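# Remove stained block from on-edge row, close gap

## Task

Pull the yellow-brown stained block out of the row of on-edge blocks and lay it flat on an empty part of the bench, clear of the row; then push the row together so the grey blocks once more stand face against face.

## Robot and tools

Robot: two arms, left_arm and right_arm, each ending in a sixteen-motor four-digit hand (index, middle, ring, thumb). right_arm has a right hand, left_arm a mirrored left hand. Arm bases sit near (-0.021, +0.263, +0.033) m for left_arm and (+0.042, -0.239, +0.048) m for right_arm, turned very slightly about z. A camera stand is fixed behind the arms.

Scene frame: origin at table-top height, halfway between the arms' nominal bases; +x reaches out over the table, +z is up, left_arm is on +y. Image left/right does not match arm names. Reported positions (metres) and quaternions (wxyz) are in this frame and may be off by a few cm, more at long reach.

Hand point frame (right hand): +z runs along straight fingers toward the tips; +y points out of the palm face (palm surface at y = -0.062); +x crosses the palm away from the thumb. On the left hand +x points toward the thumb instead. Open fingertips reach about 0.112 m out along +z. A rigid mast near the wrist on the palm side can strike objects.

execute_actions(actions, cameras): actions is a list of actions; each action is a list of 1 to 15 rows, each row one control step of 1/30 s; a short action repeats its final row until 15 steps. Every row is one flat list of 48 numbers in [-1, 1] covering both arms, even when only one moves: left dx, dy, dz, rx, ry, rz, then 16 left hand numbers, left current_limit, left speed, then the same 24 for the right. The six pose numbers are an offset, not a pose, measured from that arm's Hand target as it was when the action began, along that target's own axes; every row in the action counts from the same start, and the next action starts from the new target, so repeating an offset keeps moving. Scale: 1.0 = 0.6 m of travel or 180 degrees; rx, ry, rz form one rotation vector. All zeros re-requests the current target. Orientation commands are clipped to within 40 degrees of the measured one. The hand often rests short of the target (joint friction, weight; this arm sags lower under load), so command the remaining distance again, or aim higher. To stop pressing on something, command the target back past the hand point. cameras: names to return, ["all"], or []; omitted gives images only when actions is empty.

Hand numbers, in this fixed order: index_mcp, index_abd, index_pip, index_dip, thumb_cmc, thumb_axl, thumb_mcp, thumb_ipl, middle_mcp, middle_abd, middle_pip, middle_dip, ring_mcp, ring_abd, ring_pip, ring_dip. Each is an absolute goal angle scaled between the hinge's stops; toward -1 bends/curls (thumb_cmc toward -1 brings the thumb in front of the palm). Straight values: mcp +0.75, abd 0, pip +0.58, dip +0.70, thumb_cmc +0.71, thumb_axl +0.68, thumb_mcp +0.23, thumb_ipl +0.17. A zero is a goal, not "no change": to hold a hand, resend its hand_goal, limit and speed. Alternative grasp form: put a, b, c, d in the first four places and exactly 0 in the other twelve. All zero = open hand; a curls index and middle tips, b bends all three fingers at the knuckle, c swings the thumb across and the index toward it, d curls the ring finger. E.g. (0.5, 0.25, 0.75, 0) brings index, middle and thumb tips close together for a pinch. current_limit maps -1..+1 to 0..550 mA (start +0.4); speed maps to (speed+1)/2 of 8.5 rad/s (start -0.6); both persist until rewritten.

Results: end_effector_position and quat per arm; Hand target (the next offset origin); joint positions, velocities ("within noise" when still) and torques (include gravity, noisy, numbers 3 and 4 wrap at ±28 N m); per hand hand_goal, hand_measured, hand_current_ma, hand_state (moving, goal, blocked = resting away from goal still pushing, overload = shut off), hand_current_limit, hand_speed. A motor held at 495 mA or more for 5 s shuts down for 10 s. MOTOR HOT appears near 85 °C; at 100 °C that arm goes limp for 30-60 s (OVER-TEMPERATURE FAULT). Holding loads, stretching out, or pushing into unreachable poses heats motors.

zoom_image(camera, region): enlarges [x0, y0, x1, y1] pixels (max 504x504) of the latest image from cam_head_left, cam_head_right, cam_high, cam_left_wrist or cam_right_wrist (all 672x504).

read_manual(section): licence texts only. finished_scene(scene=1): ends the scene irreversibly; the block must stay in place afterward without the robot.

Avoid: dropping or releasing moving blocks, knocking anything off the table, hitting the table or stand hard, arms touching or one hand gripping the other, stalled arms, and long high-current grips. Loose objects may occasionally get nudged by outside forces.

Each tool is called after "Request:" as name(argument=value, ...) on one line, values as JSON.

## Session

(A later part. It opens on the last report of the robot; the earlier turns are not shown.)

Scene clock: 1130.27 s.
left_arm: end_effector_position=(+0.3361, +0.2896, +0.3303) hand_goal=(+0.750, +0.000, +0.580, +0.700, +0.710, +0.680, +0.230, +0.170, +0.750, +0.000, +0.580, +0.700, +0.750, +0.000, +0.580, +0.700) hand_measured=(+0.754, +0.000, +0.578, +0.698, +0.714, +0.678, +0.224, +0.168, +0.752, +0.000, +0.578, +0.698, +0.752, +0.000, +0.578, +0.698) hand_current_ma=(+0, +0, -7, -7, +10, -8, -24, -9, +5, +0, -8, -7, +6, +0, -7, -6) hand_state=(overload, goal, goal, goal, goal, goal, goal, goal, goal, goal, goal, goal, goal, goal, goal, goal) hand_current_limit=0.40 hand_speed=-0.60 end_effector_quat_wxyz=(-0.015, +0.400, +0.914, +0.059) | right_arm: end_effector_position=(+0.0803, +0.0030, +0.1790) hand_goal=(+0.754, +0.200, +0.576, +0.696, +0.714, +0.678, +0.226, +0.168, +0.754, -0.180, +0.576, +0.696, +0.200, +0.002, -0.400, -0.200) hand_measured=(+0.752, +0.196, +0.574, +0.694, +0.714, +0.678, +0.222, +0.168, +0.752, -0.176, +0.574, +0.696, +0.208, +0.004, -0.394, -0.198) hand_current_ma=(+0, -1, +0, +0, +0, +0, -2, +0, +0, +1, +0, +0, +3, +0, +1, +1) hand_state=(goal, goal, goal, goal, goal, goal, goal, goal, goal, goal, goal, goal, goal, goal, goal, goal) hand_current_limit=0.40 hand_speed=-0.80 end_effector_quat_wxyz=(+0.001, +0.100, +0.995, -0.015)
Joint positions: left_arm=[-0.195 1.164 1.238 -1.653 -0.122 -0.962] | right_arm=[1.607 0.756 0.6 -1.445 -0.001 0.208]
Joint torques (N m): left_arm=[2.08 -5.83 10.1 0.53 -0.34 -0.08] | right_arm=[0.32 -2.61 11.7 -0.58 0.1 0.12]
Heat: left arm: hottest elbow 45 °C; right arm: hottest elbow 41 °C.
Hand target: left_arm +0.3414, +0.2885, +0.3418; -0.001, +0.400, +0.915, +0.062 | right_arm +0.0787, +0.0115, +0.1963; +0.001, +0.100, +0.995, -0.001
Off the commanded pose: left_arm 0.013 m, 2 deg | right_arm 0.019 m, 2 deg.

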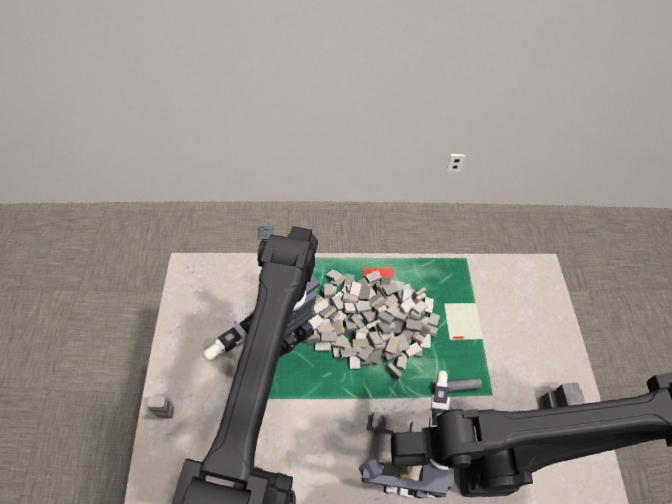

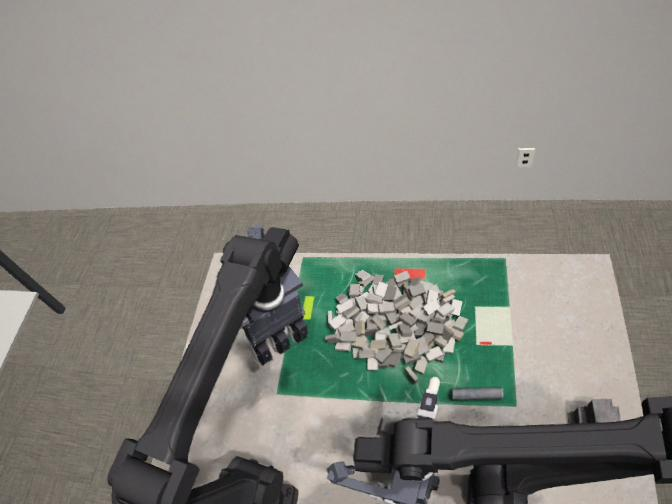

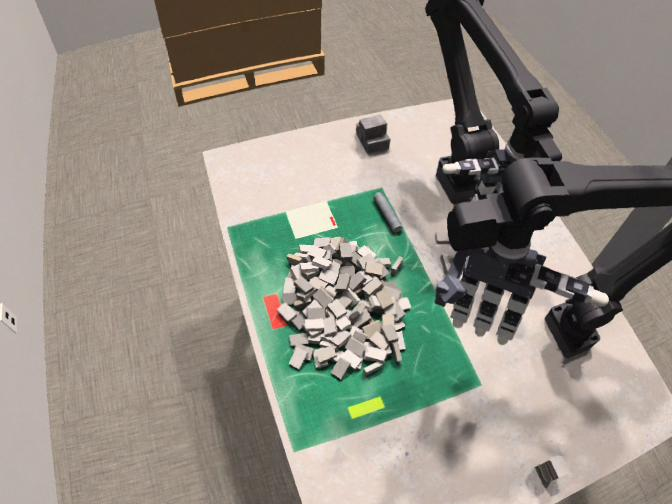

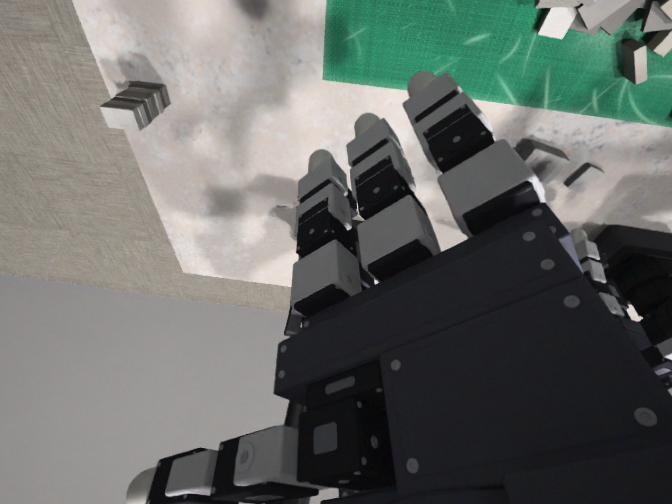

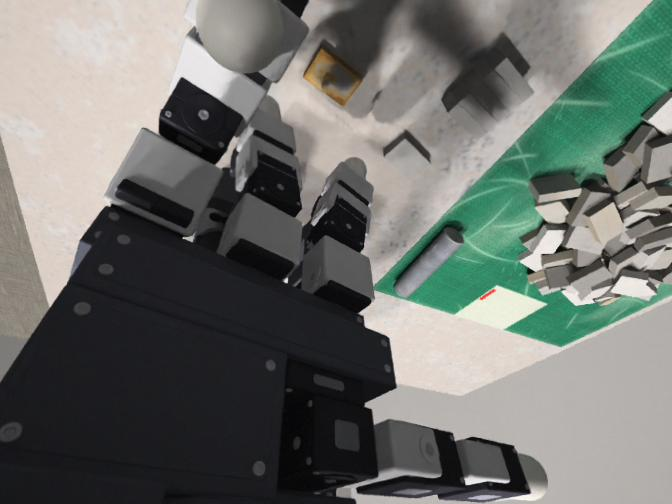

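Request:
execute_actions(actions=[[[0,0,0,0,0,0,0,0,0,0,0,0,0,0,0,0,0,0,0,0,0,0,0.4,-0.6,-0.064,-0.003,0,0,0,0,0.754,0.2,0.576,0.696,0.714,0.678,0.226,0.168,0.754,-0.18,0.576,0.696,0.2,0.001,-0.4,-0.2,0.4,-0.8]],[[0,0,0,0,0,0,0,0,0,0,0,0,0,0,0,0,0,0,0,0,0,0,0.4,-0.6,-0.064,-0.003,0,0,0,0.014,0.754,0.22,0.576,0.696,0.714,0.678,0.226,0.168,0.754,-0.2,0.576,0.696,0.2,0.001,-0.4,-0.2,0.4,-0.8]],[[0,0,0,0,0,0,0,0,0,0,0,0,0,0,0,0,0,0,0,0,0,0,0.4,-0.6,-0.062,-0.004,0,0,0,0.014,0.754,0.22,0.576,0.696,0.714,0.678,0.226,0.168,0.754,-0.2,0.576,0.696,0.2,0.001,-0.4,-0.2,0.4,-0.8]],[[0,0,0,0,0,0,0,0,0,0,0,0,0,0,0,0,0,0,0,0,0,0,0.4,-0.6,0,0,0.03,0,0,0,0.754,0.22,0.576,0.696,0.714,0.678,0.226,0.168,0.754,-0.2,0.576,0.696,0.2,0.001,-0.4,-0.2,0.4,-0.8]],[[0,0,0,0,0,0,0,0,0,0,0,0,0,0,0,0,0,0,0,0,0,0,0.4,-0.6,0,0,0.035,0,0,0,0.754,0.22,0.576,0.696,0.714,0.678,0.226,0.168,0.754,-0.2,0.576,0.696,0.2,0.001,-0.4,-0.2,0.4,-0.8]]], cameras=["cam_right_wrist","cam_left_wrist"])

Request:
zoom_image(camera="cam_right_wrist", region=[210, 0, 420, 210])

Request:
zoom_image(camera="cam_left_wrist", region=[530, 120, 672, 226])

Scene clock: 1228.70 s.
left_arm: end_effector_position=(+0.3361, +0.2896, +0.3303) hand_goal=(+0.750, +0.000, +0.580, +0.700, +0.710, +0.680, +0.230, +0.170, +0.750, +0.000, +0.580, +0.700, +0.750, +0.000, +0.580, +0.700) hand_measured=(+0.754, +0.000, +0.578, +0.698, +0.714, +0.678, +0.224, +0.168, +0.752, +0.000, +0.578, +0.698, +0.752, +0.000, +0.578, +0.698) hand_current_ma=(+0, +0, -7, -7, +10, -8, -24, -9, +5, +0, -8, -7, +6, +0, -7, -6) hand_state=(overload, goal, goal, goal, goal, goal, goal, goal, goal, goal, goal, goal, goal, goal, goal, goal) hand_current_limit=0.40 hand_speed=-0.60 end_effector_quat_wxyz=(-0.015, +0.400, +0.914, +0.059) | right_arm: end_effector_position=(+0.1896, -0.0233, +0.1580) hand_goal=(+0.754, +0.220, +0.576, +0.696, +0.714, +0.678, +0.226, +0.168, +0.754, -0.200, +0.576, +0.696, +0.200, +0.002, -0.400, -0.200) hand_measured=(+0.754, +0.218, +0.574, +0.694, +0.714, +0.678, +0.222, +0.168, +0.754, -0.198, +0.574, +0.696, +0.208, +0.002, -0.394, -0.198) hand_current_ma=(+0, +0, +0, +0, +0, +0, -2, +0, +0, +0, +0, +0, +3, +0, +1, +1) hand_state=(goal, goal, goal, goal, goal, goal, goal, goal, goal, goal, goal, goal, goal, goal, goal, goal) hand_current_limit=0.40 hand_speed=-0.80 end_effector_quat_wxyz=(+0.001, +0.152, +0.988, -0.004)
Joint positions: left_arm=[-0.195 1.164 1.238 -1.653 -0.122 -0.962] | right_arm=[0.988 0.789 0.553 -1.34 0.005 -0.306]
Joint torques (N m): left_arm=[2.14 -5.89 10.11 0.53 -0.34 -0.08] | right_arm=[-0.09 -1.9 8.68 0.35 -0.11 -0.1]
Heat: left arm: hottest elbow 45 °C; right arm: hottest elbow 44 °C.
Hand target: left_arm +0.3414, +0.2885, +0.3418; -0.001, +0.400, +0.915, +0.062 | right_arm +0.1888, -0.0187, +0.1575; +0.001, +0.144, +0.990, +0.000
Off the commanded pose: left_arm 0.013 m, 2 deg | right_arm 0.005 m, 1 deg.
Images, in order (width x height): cam_left_wrist 672x504, cam_right_wrist 672x504.

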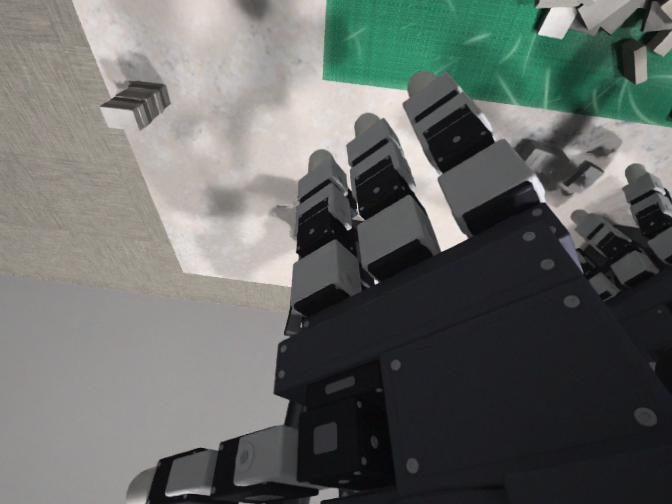

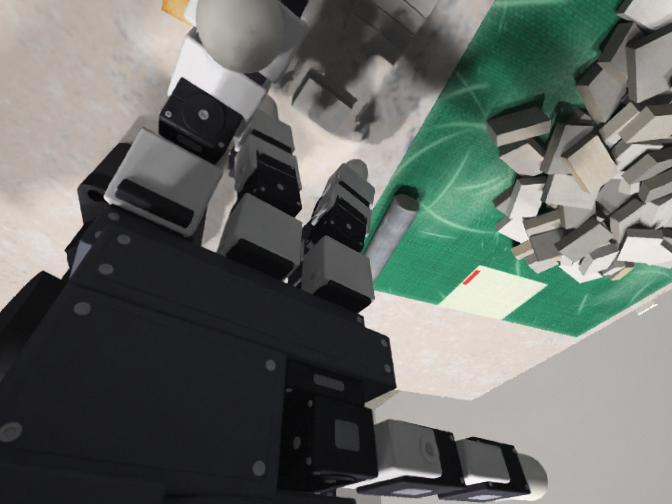

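Scaled by 2.400 from the camera's 672x504 image, which has a finer 960x720 frame.

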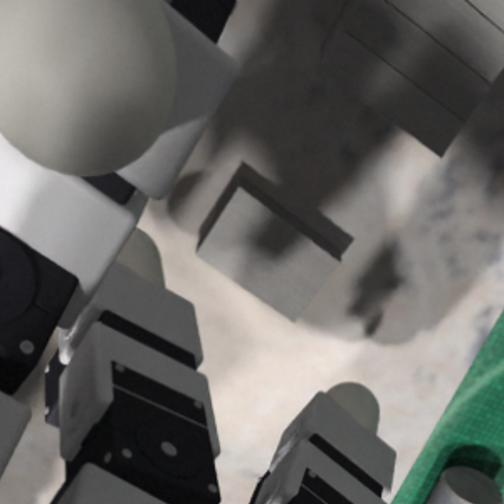

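Scaled by 3.549 from the camera's 672x504 image, which has a finer 960x720 frame.

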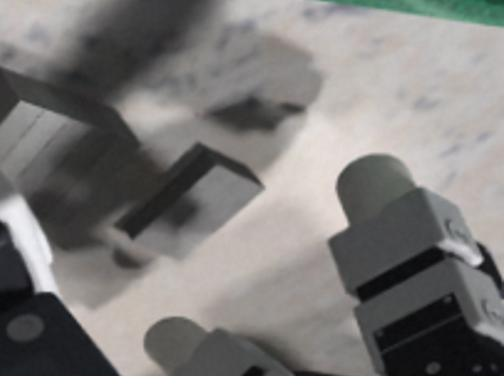

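Request:
execute_actions(actions=[[[0,0,0,0,0,0,0,0,0,0,0,0,0,0,0,0,0,0,0,0,0,0,0.4,-0.6,0,0.0065,0.025,0,0,0,0.754,0.22,0.576,0.696,0.714,0.678,0.226,0.168,0.754,-0.2,0.576,0.696,0.2,0.001,-0.4,-0.2,0.4,-0.8]],[[0,0,0,0,0,0,0,0,0,0,0,0,0,0,0,0,0,0,0,0,0,0,0.4,-0.6,0,0,0.022,0,0,0,0.754,0.22,0.576,0.696,0.714,0.678,0.226,0.168,0.754,-0.2,0.576,0.696,0.2,0.001,-0.4,-0.2,0.4,-0.8]]], cameras=["cam_right_wrist","cam_left_wrist"])

Request:
zoom_image(camera="cam_right_wrist", region=[210, 30, 390, 210])

Request:
zoom_image(camera="cam_left_wrist", region=[540, 120, 660, 210])

Scene clock: 1256.40 s.
left_arm: end_effector_position=(+0.3361, +0.2896, +0.3303) hand_goal=(+0.750, +0.000, +0.580, +0.700, +0.710, +0.680, +0.230, +0.170, +0.750, +0.000, +0.580, +0.700, +0.750, +0.000, +0.580, +0.700) hand_measured=(+0.754, +0.000, +0.578, +0.698, +0.714, +0.678, +0.224, +0.168, +0.752, +0.000, +0.578, +0.698, +0.752, +0.000, +0.578, +0.698) hand_current_ma=(+0, +0, -7, -7, +10, -8, -24, -9, +5, +0, -8, -7, +6, +0, -7, -6) hand_state=(overload, goal, goal, goal, goal, goal, goal, goal, goal, goal, goal, goal, goal, goal, goal, goal) hand_current_limit=0.40 hand_speed=-0.60 end_effector_quat_wxyz=(-0.015, +0.400, +0.914, +0.059) | right_arm: end_effector_position=(+0.1916, -0.0187, +0.1313) hand_goal=(+0.754, +0.220, +0.576, +0.696, +0.714, +0.678, +0.226, +0.168, +0.754, -0.200, +0.576, +0.696, +0.200, +0.002, -0.400, -0.200) hand_measured=(+0.754, +0.218, +0.574, +0.694, +0.714, +0.678, +0.222, +0.168, +0.754, -0.198, +0.574, +0.696, +0.208, +0.002, -0.394, -0.198) hand_current_ma=(+0, +0, +0, +0, +0, +0, -2, +0, +0, +0, +0, +0, +3, +0, +1, +1) hand_state=(goal, goal, goal, goal, goal, goal, goal, goal, goal, goal, goal, goal, goal, goal, goal, goal) hand_current_limit=0.40 hand_speed=-0.80 end_effector_quat_wxyz=(+0.002, +0.150, +0.989, -0.002)
Joint positions: left_arm=[-0.195 1.164 1.238 -1.653 -0.122 -0.962] | right_arm=[0.992 0.835 0.498 -1.236 0.005 -0.306]
Joint torques (N m): left_arm=[2.08 -5.77 10.13 0.53 -0.32 -0.08] | right_arm=[0.32 -2.08 8.24 0.39 -0.11 -0.03]
Heat: left arm: hottest elbow 45 °C; right arm: hottest elbow 45 °C.
Hand target: left_arm +0.3414, +0.2885, +0.3418; -0.001, +0.400, +0.915, +0.062 | right_arm +0.1900, -0.0150, +0.1292; +0.001, +0.144, +0.990, +0.000
Off the commanded pose: left_arm 0.013 m, 2 deg | right_arm 0.005 m, 1 deg.
Images, in order (width x height): cam_left_wrist 672x504, cam_right_wrist 672x504.

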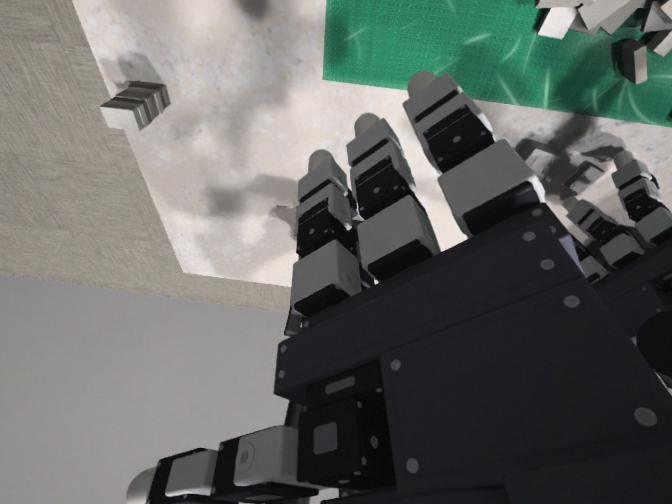

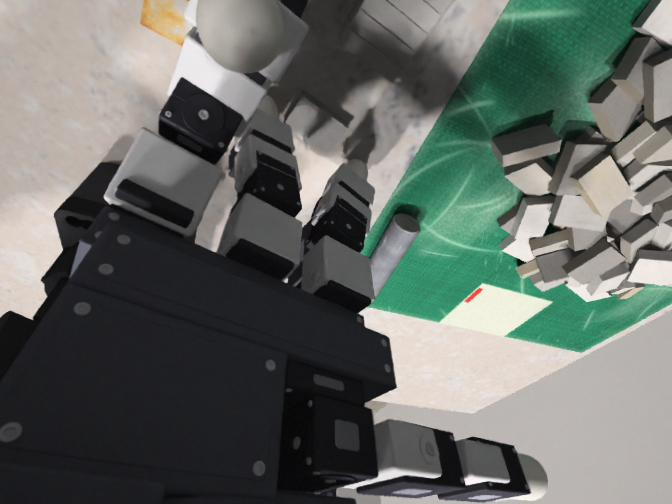

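Scaled by 2.800 from the camera's 672x504 image, which has a finer 960x720 frame.

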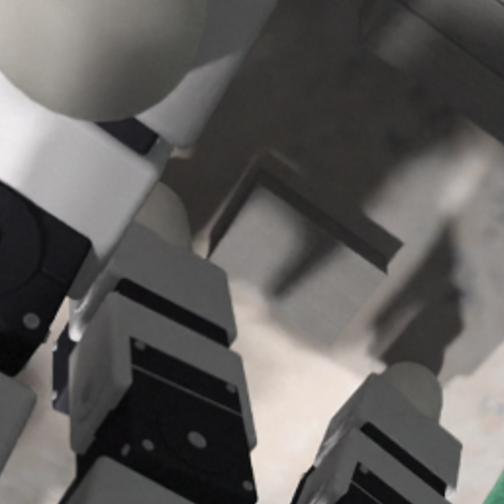

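Scaled by 4.200 from the camera's 672x504 image, which has a finer 960x720 frame.

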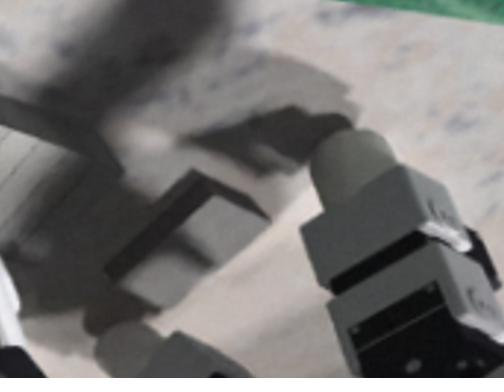

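Request:
execute_actions(actions=[[[0,0,0,0,0,0,0,0,0,0,0,0,0,0,0,0,0,0,0,0,0,0,0.4,-0.6,0,0,0.007,0,0,0,0.754,0.22,0.576,0.696,0.714,0.678,0.226,0.168,0.754,-0.2,0.576,0.696,0.2,0.001,-0.4,-0.2,0.4,-0.8]],[[0,0,0,0,0,0,0,0,0,0,0,0,0,0,0,0,0,0,0,0,0,0,0.4,-0.6,0,0,0,0,0,0,0.754,0.04,0.576,0.696,0.714,0.678,0.226,0.168,0.754,-0.01,0.576,0.696,0.2,0.001,-0.4,-0.2,0.4,-0.88]]], cameras=["cam_right_wrist","cam_left_wrist"])

Request:
zoom_image(camera="cam_right_wrist", region=[210, 30, 390, 210])

Request:
zoom_image(camera="cam_left_wrist", region=[540, 120, 660, 210])

Scene clock: 1271.23 s.
left_arm: end_effector_position=(+0.3361, +0.2896, +0.3303) hand_goal=(+0.750, +0.000, +0.580, +0.700, +0.710, +0.680, +0.230, +0.170, +0.750, +0.000, +0.580, +0.700, +0.750, +0.000, +0.580, +0.700) hand_measured=(+0.754, +0.000, +0.578, +0.698, +0.714, +0.678, +0.224, +0.168, +0.752, +0.000, +0.578, +0.698, +0.752, +0.000, +0.578, +0.698) hand_current_ma=(+0, +0, -7, -7, +10, -8, -24, -9, +5, +0, -8, -7, +6, +0, -7, -6) hand_state=(overload, goal, goal, goal, goal, goal, goal, goal, goal, goal, goal, goal, goal, goal, goal, goal) hand_current_limit=0.40 hand_speed=-0.60 end_effector_quat_wxyz=(-0.015, +0.400, +0.914, +0.059) | right_arm: end_effector_position=(+0.1925, -0.0173, +0.1294) hand_goal=(+0.754, +0.040, +0.576, +0.696, +0.714, +0.678, +0.226, +0.168, +0.754, -0.010, +0.576, +0.696, +0.200, +0.002, -0.400, -0.200) hand_measured=(+0.754, +0.128, +0.576, +0.694, +0.714, +0.678, +0.222, +0.168, +0.754, -0.086, +0.576, +0.696, +0.208, +0.002, -0.394, -0.198) hand_current_ma=(+0, +134, +0, +0, +0, +0, -2, +0, +0, -104, +0, +0, +3, +0, +1, +1) hand_state=(goal, blocked, goal, goal, goal, goal, goal, goal, goal, blocked, goal, goal, goal, goal, goal, goal) hand_current_limit=0.40 hand_speed=-0.88 end_effector_quat_wxyz=(+0.003, +0.150, +0.989, +0.001)
Joint positions: left_arm=[-0.195 1.164 1.238 -1.653 -0.122 -0.962] | right_arm=[0.992 0.839 0.493 -1.221 0.005 -0.306]
Joint torques (N m): left_arm=[2.02 -5.89 10.11 0.5 -0.33 -0.08] | right_arm=[0.21 -2.02 7.95 0.39 -0.11 -0.02]
Heat: left arm: hottest elbow 46 °C; right arm: hottest elbow 44 °C.
Hand target: left_arm +0.3414, +0.2885, +0.3418; -0.001, +0.400, +0.915, +0.062 | right_arm +0.1900, -0.0150, +0.1251; +0.001, +0.144, +0.990, +0.000
Off the commanded pose: left_arm 0.013 m, 2 deg | right_arm 0.005 m, 1 deg.
Images, in order (width x height): cam_left_wrist 672x504, cam_right_wrist 672x504.

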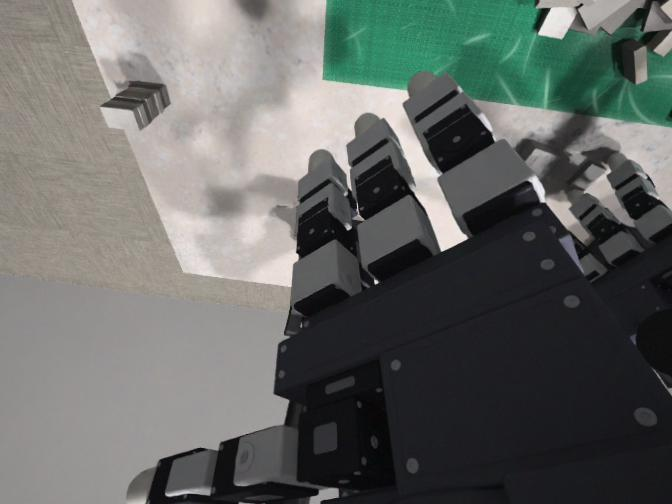

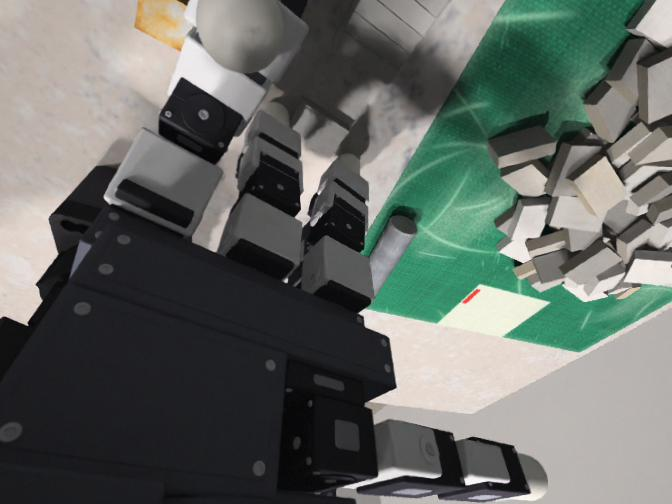

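Scaled by 2.800 from the camera's 672x504 image, which has a finer 960x720 frame.

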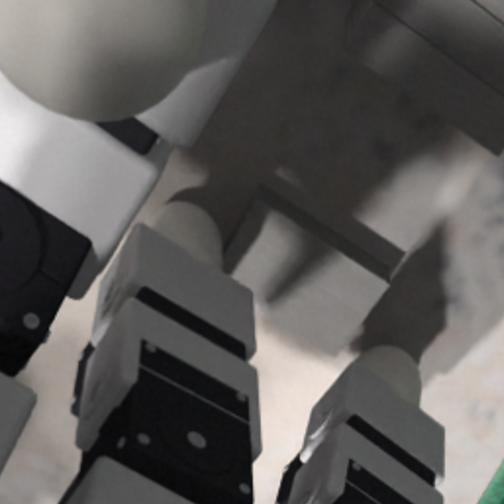

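Scaled by 4.200 from the camera's 672x504 image, which has a finer 960x720 frame.

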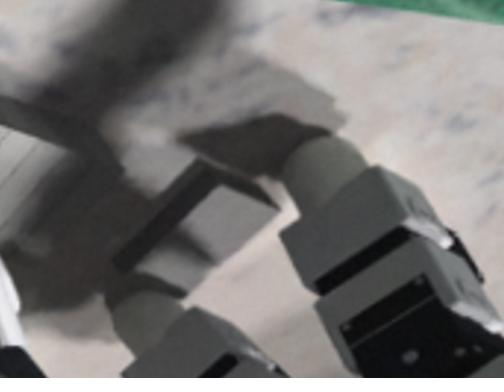

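Request:
execute_actions(actions=[[[0,0,0,0,0,0,0,0,0,0,0,0,0,0,0,0,0,0,0,0,0,0,0.4,-0.6,0,0,-0.035,0,0,0,0.754,0.04,0.576,0.696,0.714,0.678,0.226,0.168,0.754,0.01,0.576,0.696,0.2,0.001,-0.4,-0.2,0.4,-0.88]],[[0,0,0,0,0,0,0,0,0,0,0,0,0,0,0,0,0,0,0,0,0,0,0.4,-0.6,0,0,-0.045,0,0,0,0.754,0.04,0.576,0.696,0.714,0.678,0.226,0.168,0.754,0.01,0.576,0.696,0.2,0.001,-0.4,-0.2,0.4,-0.88]]], cameras=["cam_right_wrist","cam_left_wrist"])

Request:
zoom_image(camera="cam_right_wrist", region=[210, 30, 390, 210])

Request:
zoom_image(camera="cam_left_wrist", region=[540, 120, 660, 210])

Scene clock: 1284.73 s.
left_arm: end_effector_position=(+0.3361, +0.2896, +0.3303) hand_goal=(+0.750, +0.000, +0.580, +0.700, +0.710, +0.680, +0.230, +0.170, +0.750, +0.000, +0.580, +0.700, +0.750, +0.000, +0.580, +0.700) hand_measured=(+0.754, +0.000, +0.578, +0.698, +0.714, +0.678, +0.224, +0.168, +0.752, +0.000, +0.578, +0.698, +0.752, +0.000, +0.578, +0.698) hand_current_ma=(+0, +0, -7, -7, +10, -8, -24, -9, +5, +0, -8, -7, +6, +0, -7, -6) hand_state=(overload, goal, goal, goal, goal, goal, goal, goal, goal, goal, goal, goal, goal, goal, goal, goal) hand_current_limit=0.40 hand_speed=-0.60 end_effector_quat_wxyz=(-0.015, +0.400, +0.914, +0.059) | right_arm: end_effector_position=(+0.1867, -0.0247, +0.1554) hand_goal=(+0.754, +0.040, +0.576, +0.696, +0.714, +0.678, +0.226, +0.168, +0.754, +0.010, +0.576, +0.696, +0.200, +0.002, -0.400, -0.200) hand_measured=(+0.750, +0.042, +0.574, +0.694, +0.714, +0.678, +0.222, +0.168, +0.754, -0.002, +0.576, +0.696, +0.208, +0.002, -0.394, -0.198) hand_current_ma=(-1, +0, +0, +0, +0, +0, -2, +0, +0, -5, +0, +0, +3, +0, +1, +1) hand_state=(goal, goal, goal, goal, goal, goal, goal, goal, goal, goal, goal, goal, goal, goal, goal, goal) hand_current_limit=0.40 hand_speed=-0.88 end_effector_quat_wxyz=(-0.006, +0.150, +0.989, -0.015)
Joint positions: left_arm=[-0.195 1.164 1.238 -1.653 -0.122 -0.962] | right_arm=[0.993 0.802 0.557 -1.356 0.002 -0.306]
Joint torques (N m): left_arm=[2.02 -5.83 10.11 0.53 -0.34 -0.07] | right_arm=[0.09 -3.19 11.58 -0.55 -0.05 -0.02]
Heat: left arm: hottest elbow 46 °C; right arm: hottest elbow 43 °C.
Hand target: left_arm +0.3414, +0.2885, +0.3418; -0.001, +0.400, +0.915, +0.062 | right_arm +0.1899, -0.0149, +0.1731; +0.000, +0.144, +0.990, +0.000
Off the commanded pose: left_arm 0.013 m, 2 deg | right_arm 0.021 m, 2 deg.
Images, in order (width x height): cam_left_wrist 672x504, cam_right_wrist 672x504.

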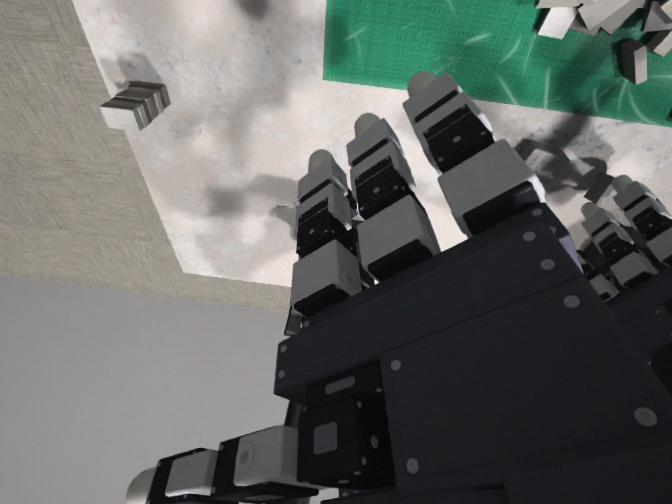

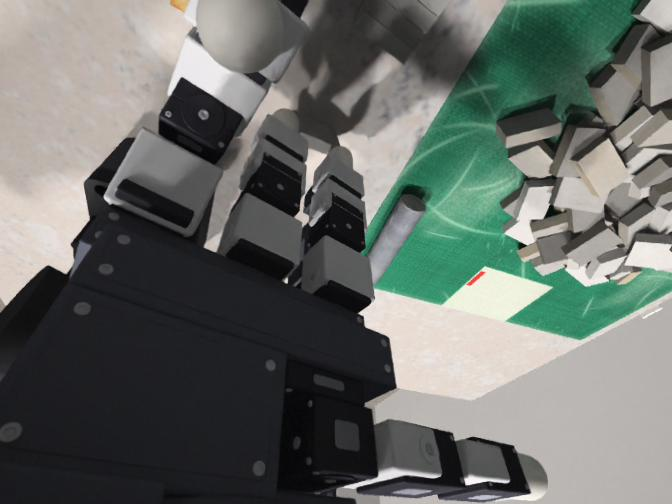

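Scaled by 2.800 from the camera's 672x504 image, which has a finer 960x720 frame.

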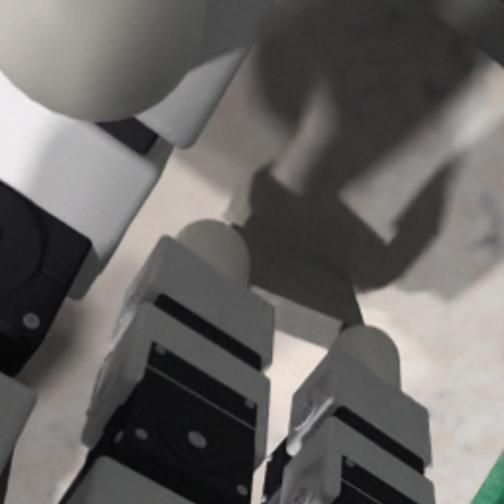

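Scaled by 4.200 from the camera's 672x504 image, which has a finer 960x720 frame.

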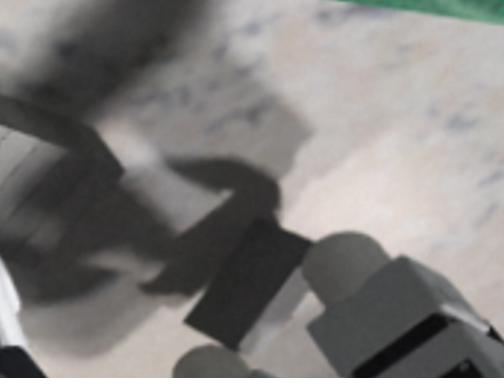

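Request:
zoom_image(camera="cam_right_wrist", region=[270, 70, 360, 160])

Request:
zoom_image(camera="cam_left_wrist", region=[565, 150, 635, 210])

Scaled by 5.600 from the camera's 672x504 image, which has a finer 960x720 frame.

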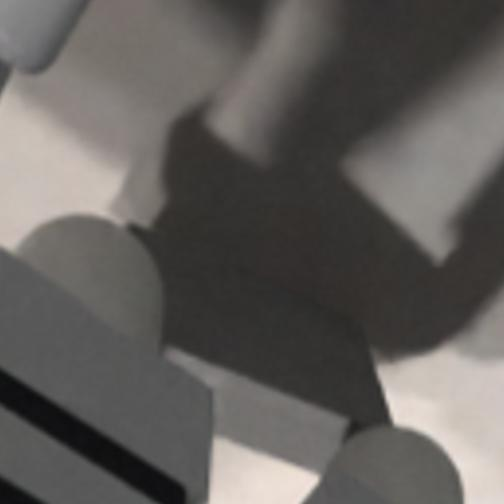

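Scaled by 7.200 from the camera's 672x504 image, which has a finer 960x720 frame.

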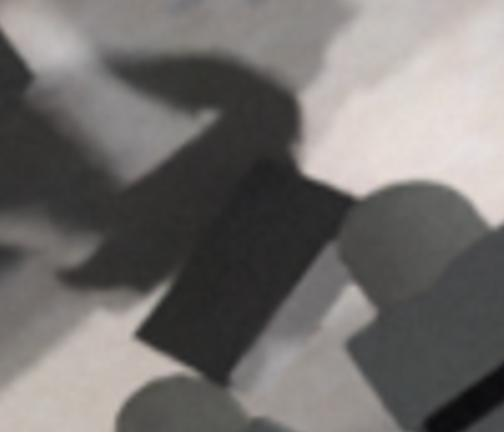

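Request:
execute_actions(actions=[[[0,0,0,0,0,0,0,0,0,0,0,0,0,0,0,0,0,0,0,0,0,0,0.4,-0.6,0,0,0,0,0,0,0.754,0.14,0.576,0.696,0.714,0.678,0.226,0.168,0.754,-0.1,0.576,0.696,0.2,0.001,-0.4,-0.2,0.4,-0.92]],[[0,0,0,0,0,0,0,0,0,0,0,0,0,0,0,0,0,0,0,0,0,0,0.4,-0.6,0,0,-0.035,0,0,0,0.754,0.2,0.576,0.696,0.714,0.678,0.226,0.168,0.754,-0.18,0.576,0.696,0.2,0.001,-0.4,-0.2,0.4,-0.88]],[[0,0,0,0,0,0,0,0,0,0,0,0,0,0,0,0,0,0,0,0,0,0,0.4,-0.6,0,0,-0.04,0,0,0,0.754,0.2,0.576,0.696,0.714,0.678,0.226,0.168,0.754,-0.18,0.576,0.696,0.2,0.001,-0.4,-0.2,0.4,-0.88]]], cameras=["cam_right_wrist","cam_left_wrist"])

Request:
zoom_image(camera="cam_right_wrist", region=[230, 0, 420, 160])

Request:
zoom_image(camera="cam_left_wrist", region=[530, 130, 650, 220])

Scene clock: 1325.73 s.
left_arm: end_effector_position=(+0.3361, +0.2896, +0.3303) hand_goal=(+0.750, +0.000, +0.580, +0.700, +0.710, +0.680, +0.230, +0.170, +0.750, +0.000, +0.580, +0.700, +0.750, +0.000, +0.580, +0.700) hand_measured=(+0.754, +0.000, +0.578, +0.698, +0.714, +0.678, +0.224, +0.168, +0.752, +0.000, +0.578, +0.698, +0.752, +0.000, +0.578, +0.698) hand_current_ma=(+0, +0, -7, -7, +10, -8, -24, -9, +5, +0, -8, -7, +6, +0, -7, -6) hand_state=(overload, goal, goal, goal, goal, goal, goal, goal, goal, goal, goal, goal, goal, goal, goal, goal) hand_current_limit=0.40 hand_speed=-0.60 end_effector_quat_wxyz=(-0.015, +0.400, +0.914, +0.059) | right_arm: end_effector_position=(+0.1882, -0.0225, +0.2008) hand_goal=(+0.754, +0.200, +0.576, +0.696, +0.714, +0.678, +0.226, +0.168, +0.754, -0.180, +0.576, +0.696, +0.200, +0.002, -0.400, -0.200) hand_measured=(+0.752, +0.196, +0.574, +0.694, +0.714, +0.678, +0.222, +0.168, +0.754, -0.176, +0.576, +0.696, +0.208, +0.002, -0.394, -0.198) hand_current_ma=(+0, -1, +0, +0, +0, +0, -2, +0, +0, +1, +0, +0, +3, +0, +1, +1) hand_state=(goal, goal, goal, goal, goal, goal, goal, goal, goal, goal, goal, goal, goal, goal, goal, goal) hand_current_limit=0.40 hand_speed=-0.88 end_effector_quat_wxyz=(-0.005, +0.150, +0.989, -0.014)
Joint positions: left_arm=[-0.195 1.164 1.238 -1.653 -0.122 -0.962] | right_arm=[0.993 0.781 0.668 -1.487 0.002 -0.306]
Joint torques (N m): left_arm=[2.02 -5.83 10.14 0.53 -0.33 -0.07] | right_arm=[0.09 -3.25 11.6 -0.53 -0.05 -0.02]
Heat: left arm: hottest elbow 46 °C; right arm: hottest elbow 44 °C.
Hand target: left_arm +0.3414, +0.2885, +0.3418; -0.001, +0.400, +0.915, +0.062 | right_arm +0.1898, -0.0149, +0.2180; +0.000, +0.144, +0.990, -0.001
Off the commanded pose: left_arm 0.013 m, 2 deg | right_arm 0.019 m, 2 deg.
Images, in order (width x height): cam_left_wrist 672x504, cam_right_wrist 672x504.

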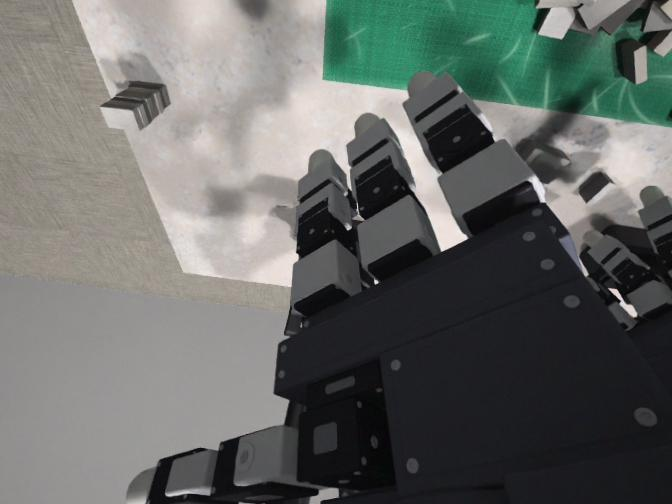

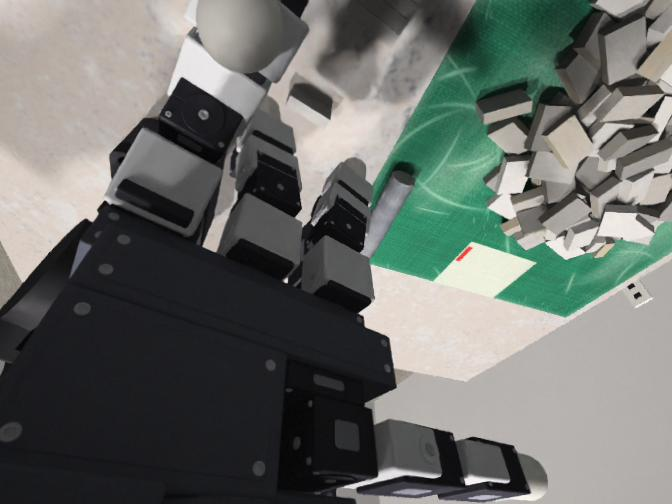

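Scaled by 2.653 from the camera's 672x504 image, which has a finer 960x720 frame.

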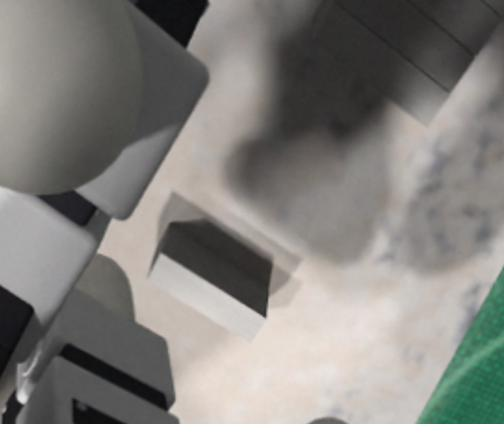

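Scaled by 4.200 from the camera's 672x504 image, which has a finer 960x720 frame.

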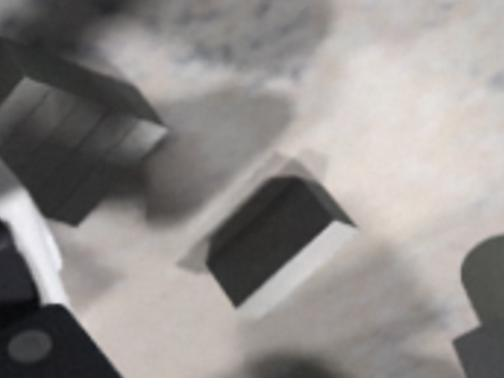

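Request:
execute_actions(actions=[[[0,0,0,0,0,0,0,0,0,0,0,0,0,0,0,0,0,0,0,0,0,0,0.4,-0.6,0.0103,-0.031,0,0,0,0,0.754,0.2,0.576,0.696,0.714,0.678,0.226,0.168,0.754,-0.18,0.576,0.696,0.2,0.001,-0.4,-0.2,0.4,-0.8]],[[0,0,0,0,0,0,0,0,0,0,0,0,0,0,0,0,0,0,0,0,0,0,0.4,-0.6,0,0,0.045,0,0,0.008,0.754,0.22,0.576,0.696,0.714,0.678,0.226,0.168,0.754,-0.2,0.576,0.696,0.2,0.001,-0.4,-0.2,0.4,-0.8]],[[0,0,0,0,0,0,0,0,0,0,0,0,0,0,0,0,0,0,0,0,0,0,0.4,-0.6,0,0,0.045,0,0,0,0.754,0.22,0.576,0.696,0.714,0.678,0.226,0.168,0.754,-0.2,0.576,0.696,0.2,0.001,-0.4,-0.2,0.4,-0.8]]], cameras=["cam_right_wrist","cam_left_wrist"])

Request:
zoom_image(camera="cam_right_wrist", region=[220, 30, 400, 190])

Request:
zoom_image(camera="cam_left_wrist", region=[552, 130, 672, 220])

Scene clock: 1367.53 s.
left_arm: end_effector_position=(+0.3361, +0.2896, +0.3303) hand_goal=(+0.750, +0.000, +0.580, +0.700, +0.710, +0.680, +0.230, +0.170, +0.750, +0.000, +0.580, +0.700, +0.750, +0.000, +0.580, +0.700) hand_measured=(+0.754, +0.000, +0.578, +0.698, +0.714, +0.678, +0.224, +0.168, +0.752, +0.000, +0.578, +0.698, +0.752, +0.000, +0.578, +0.698) hand_current_ma=(+0, +0, -7, -7, +10, -8, -24, -9, +5, +0, -8, -7, +6, +0, -7, -6) hand_state=(overload, goal, goal, goal, goal, goal, goal, goal, goal, goal, goal, goal, goal, goal, goal, goal) hand_current_limit=0.40 hand_speed=-0.60 end_effector_quat_wxyz=(-0.015, +0.400, +0.914, +0.059) | right_arm: end_effector_position=(+0.1776, -0.0353, +0.1630) hand_goal=(+0.754, +0.220, +0.576, +0.696, +0.714, +0.678, +0.226, +0.168, +0.754, -0.200, +0.576, +0.696, +0.200, +0.002, -0.400, -0.200) hand_measured=(+0.752, +0.216, +0.574, +0.694, +0.714, +0.678, +0.222, +0.168, +0.752, -0.196, +0.576, +0.696, +0.208, +0.002, -0.394, -0.198) hand_current_ma=(+0, -1, +0, +0, +0, +0, -2, +0, +0, +1, +0, +0, +3, +0, +1, +1) hand_state=(goal, goal, goal, goal, goal, goal, goal, goal, goal, goal, goal, goal, goal, goal, goal, goal) hand_current_limit=0.40 hand_speed=-0.80 end_effector_quat_wxyz=(-0.001, +0.155, +0.988, -0.005)
Joint positions: left_arm=[-0.195 1.164 1.238 -1.653 -0.122 -0.962] | right_arm=[1.008 0.724 0.542 -1.398 0.002 -0.278]
Joint torques (N m): left_arm=[2.08 -5.89 10.17 0.54 -0.34 -0.08] | right_arm=[0.21 -1.14 8.98 0.38 -0.02 0.11]
Heat: left arm: hottest elbow 46 °C; right arm: hottest elbow 44 °C.
Hand target: left_arm +0.3414, +0.2885, +0.3418; -0.001, +0.400, +0.915, +0.062 | right_arm +0.1787, -0.0310, +0.1640; +0.001, +0.156, +0.988, -0.001
Off the commanded pose: left_arm 0.013 m, 2 deg | right_arm 0.005 m, 1 deg.
Images, in order (width x height): cam_left_wrist 672x504, cam_right_wrist 672x504.

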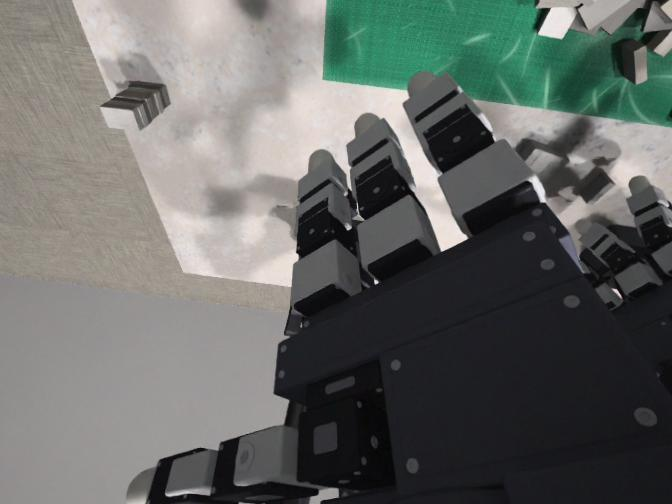

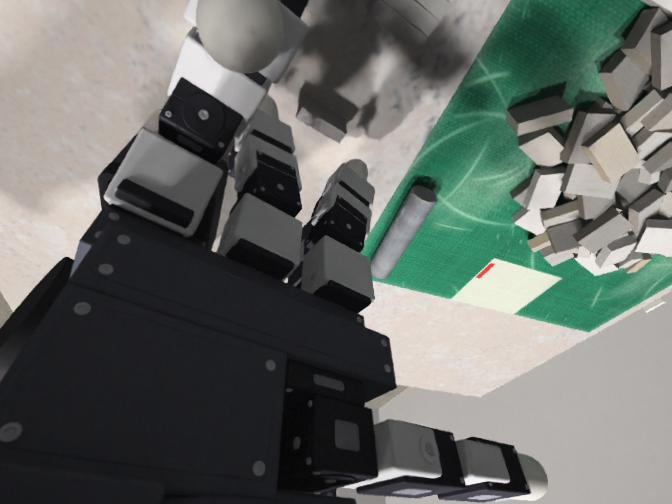

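Scaled by 2.800 from the camera's 672x504 image, which has a finer 960x720 frame.

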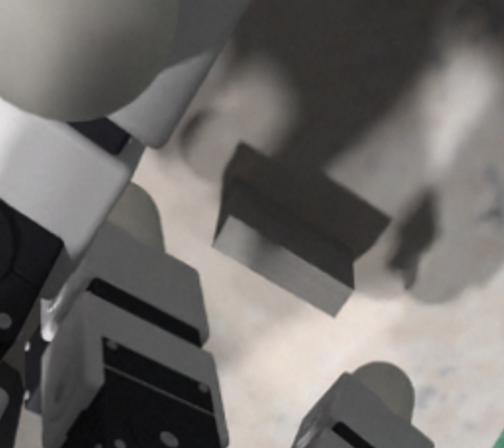

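Scaled by 4.200 from the camera's 672x504 image, which has a finer 960x720 frame.

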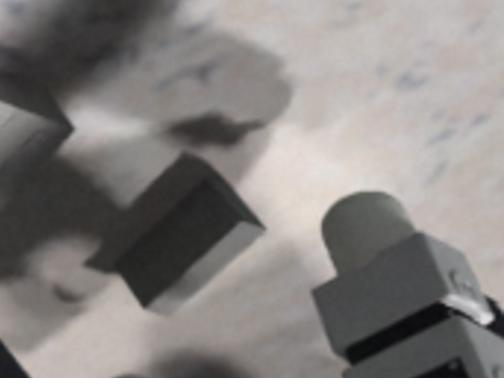

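Request:
execute_actions(actions=[[[0,0,0,0,0,0,0,0,0,0,0,0,0,0,0,0,0,0,0,0,0,0,0.4,-0.6,-0.0065,0.003,0.025,0,0,0,0.754,0.22,0.576,0.696,0.714,0.678,0.226,0.168,0.754,-0.2,0.576,0.696,0.2,0.001,-0.4,-0.2,0.4,-0.8]],[[0,0,0,0,0,0,0,0,0,0,0,0,0,0,0,0,0,0,0,0,0,0,0.4,-0.6,0,0,0.029,0,0,0,0.754,0.22,0.576,0.696,0.714,0.678,0.226,0.168,0.754,-0.2,0.576,0.696,0.2,0.001,-0.4,-0.2,0.4,-0.8]]], cameras=["cam_right_wrist","cam_left_wrist"])

Request:
zoom_image(camera="cam_right_wrist", region=[220, 30, 400, 190])

Request:
zoom_image(camera="cam_left_wrist", region=[552, 130, 672, 220])

Scene clock: 1385.57 s.
left_arm: end_effector_position=(+0.3361, +0.2896, +0.3303) hand_goal=(+0.750, +0.000, +0.580, +0.700, +0.710, +0.680, +0.230, +0.170, +0.750, +0.000, +0.580, +0.700, +0.750, +0.000, +0.580, +0.700) hand_measured=(+0.754, +0.000, +0.578, +0.698, +0.714, +0.678, +0.224, +0.168, +0.752, +0.000, +0.578, +0.698, +0.752, +0.000, +0.578, +0.698) hand_current_ma=(+0, +0, -7, -7, +10, -8, -24, -9, +5, +0, -8, -7, +6, +0, -7, -6) hand_state=(overload, goal, goal, goal, goal, goal, goal, goal, goal, goal, goal, goal, goal, goal, goal, goal) hand_current_limit=0.40 hand_speed=-0.60 end_effector_quat_wxyz=(-0.015, +0.400, +0.914, +0.059) | right_arm: end_effector_position=(+0.1801, -0.0322, +0.1323) hand_goal=(+0.754, +0.220, +0.576, +0.696, +0.714, +0.678, +0.226, +0.168, +0.754, -0.200, +0.576, +0.696, +0.200, +0.002, -0.400, -0.200) hand_measured=(+0.754, +0.216, +0.574, +0.694, +0.714, +0.678, +0.222, +0.168, +0.754, -0.196, +0.576, +0.696, +0.208, +0.002, -0.394, -0.198) hand_current_ma=(+0, -1, +0, +0, +0, +0, -2, +0, +0, +1, +0, +0, +3, +0, +1, +1) hand_state=(goal, goal, goal, goal, goal, goal, goal, goal, goal, goal, goal, goal, goal, goal, goal, goal) hand_current_limit=0.40 hand_speed=-0.80 end_effector_quat_wxyz=(+0.000, +0.156, +0.988, -0.003)
Joint positions: left_arm=[-0.195 1.164 1.238 -1.653 -0.122 -0.962] | right_arm=[1.007 0.766 0.474 -1.284 0.002 -0.278]
Joint torques (N m): left_arm=[2.08 -5.83 10.13 0.53 -0.34 -0.08] | right_arm=[-1.2 -1.49 8.5 0.35 -0.02 -0.09]
Heat: left arm: hottest elbow 46 °C; right arm: hottest elbow 45 °C.
Hand target: left_arm +0.3414, +0.2885, +0.3418; -0.001, +0.400, +0.915, +0.062 | right_arm +0.1830, -0.0306, +0.1316; +0.001, +0.156, +0.988, -0.001
Off the commanded pose: left_arm 0.013 m, 2 deg | right_arm 0.003 m, 0 deg.
Images, in order (width x height): cam_left_wrist 672x504, cam_right_wrist 672x504.

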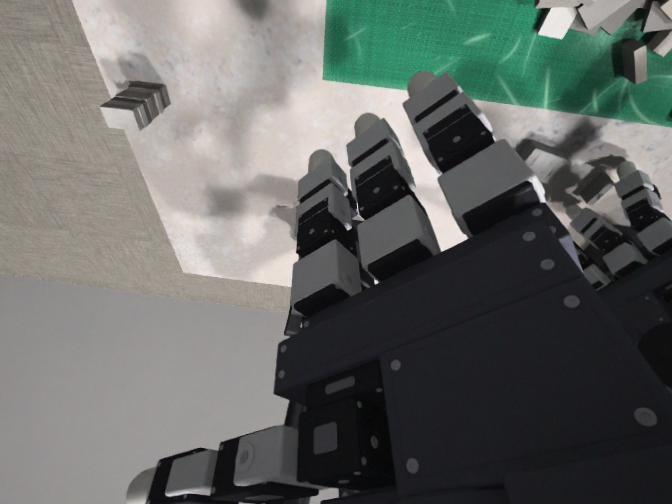

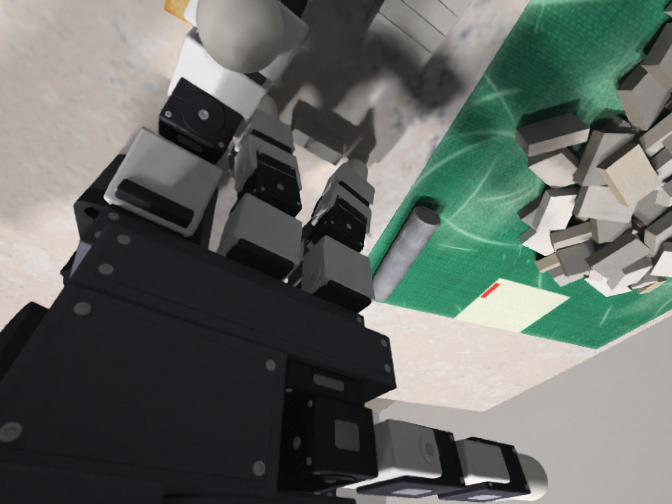

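Scaled by 2.800 from the camera's 672x504 image, which has a finer 960x720 frame.

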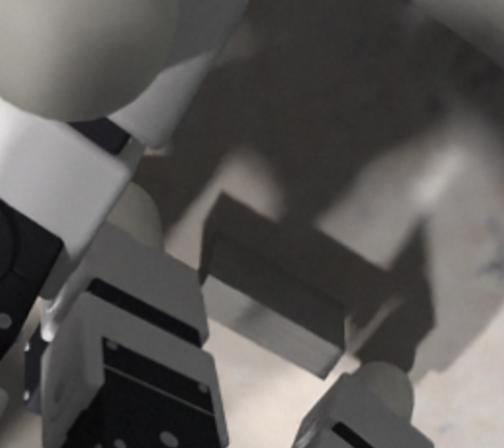

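Scaled by 4.200 from the camera's 672x504 image, which has a finer 960x720 frame.

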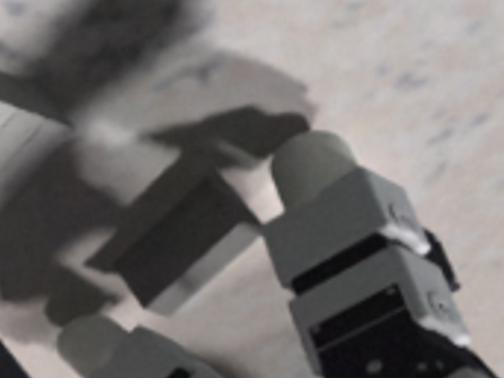

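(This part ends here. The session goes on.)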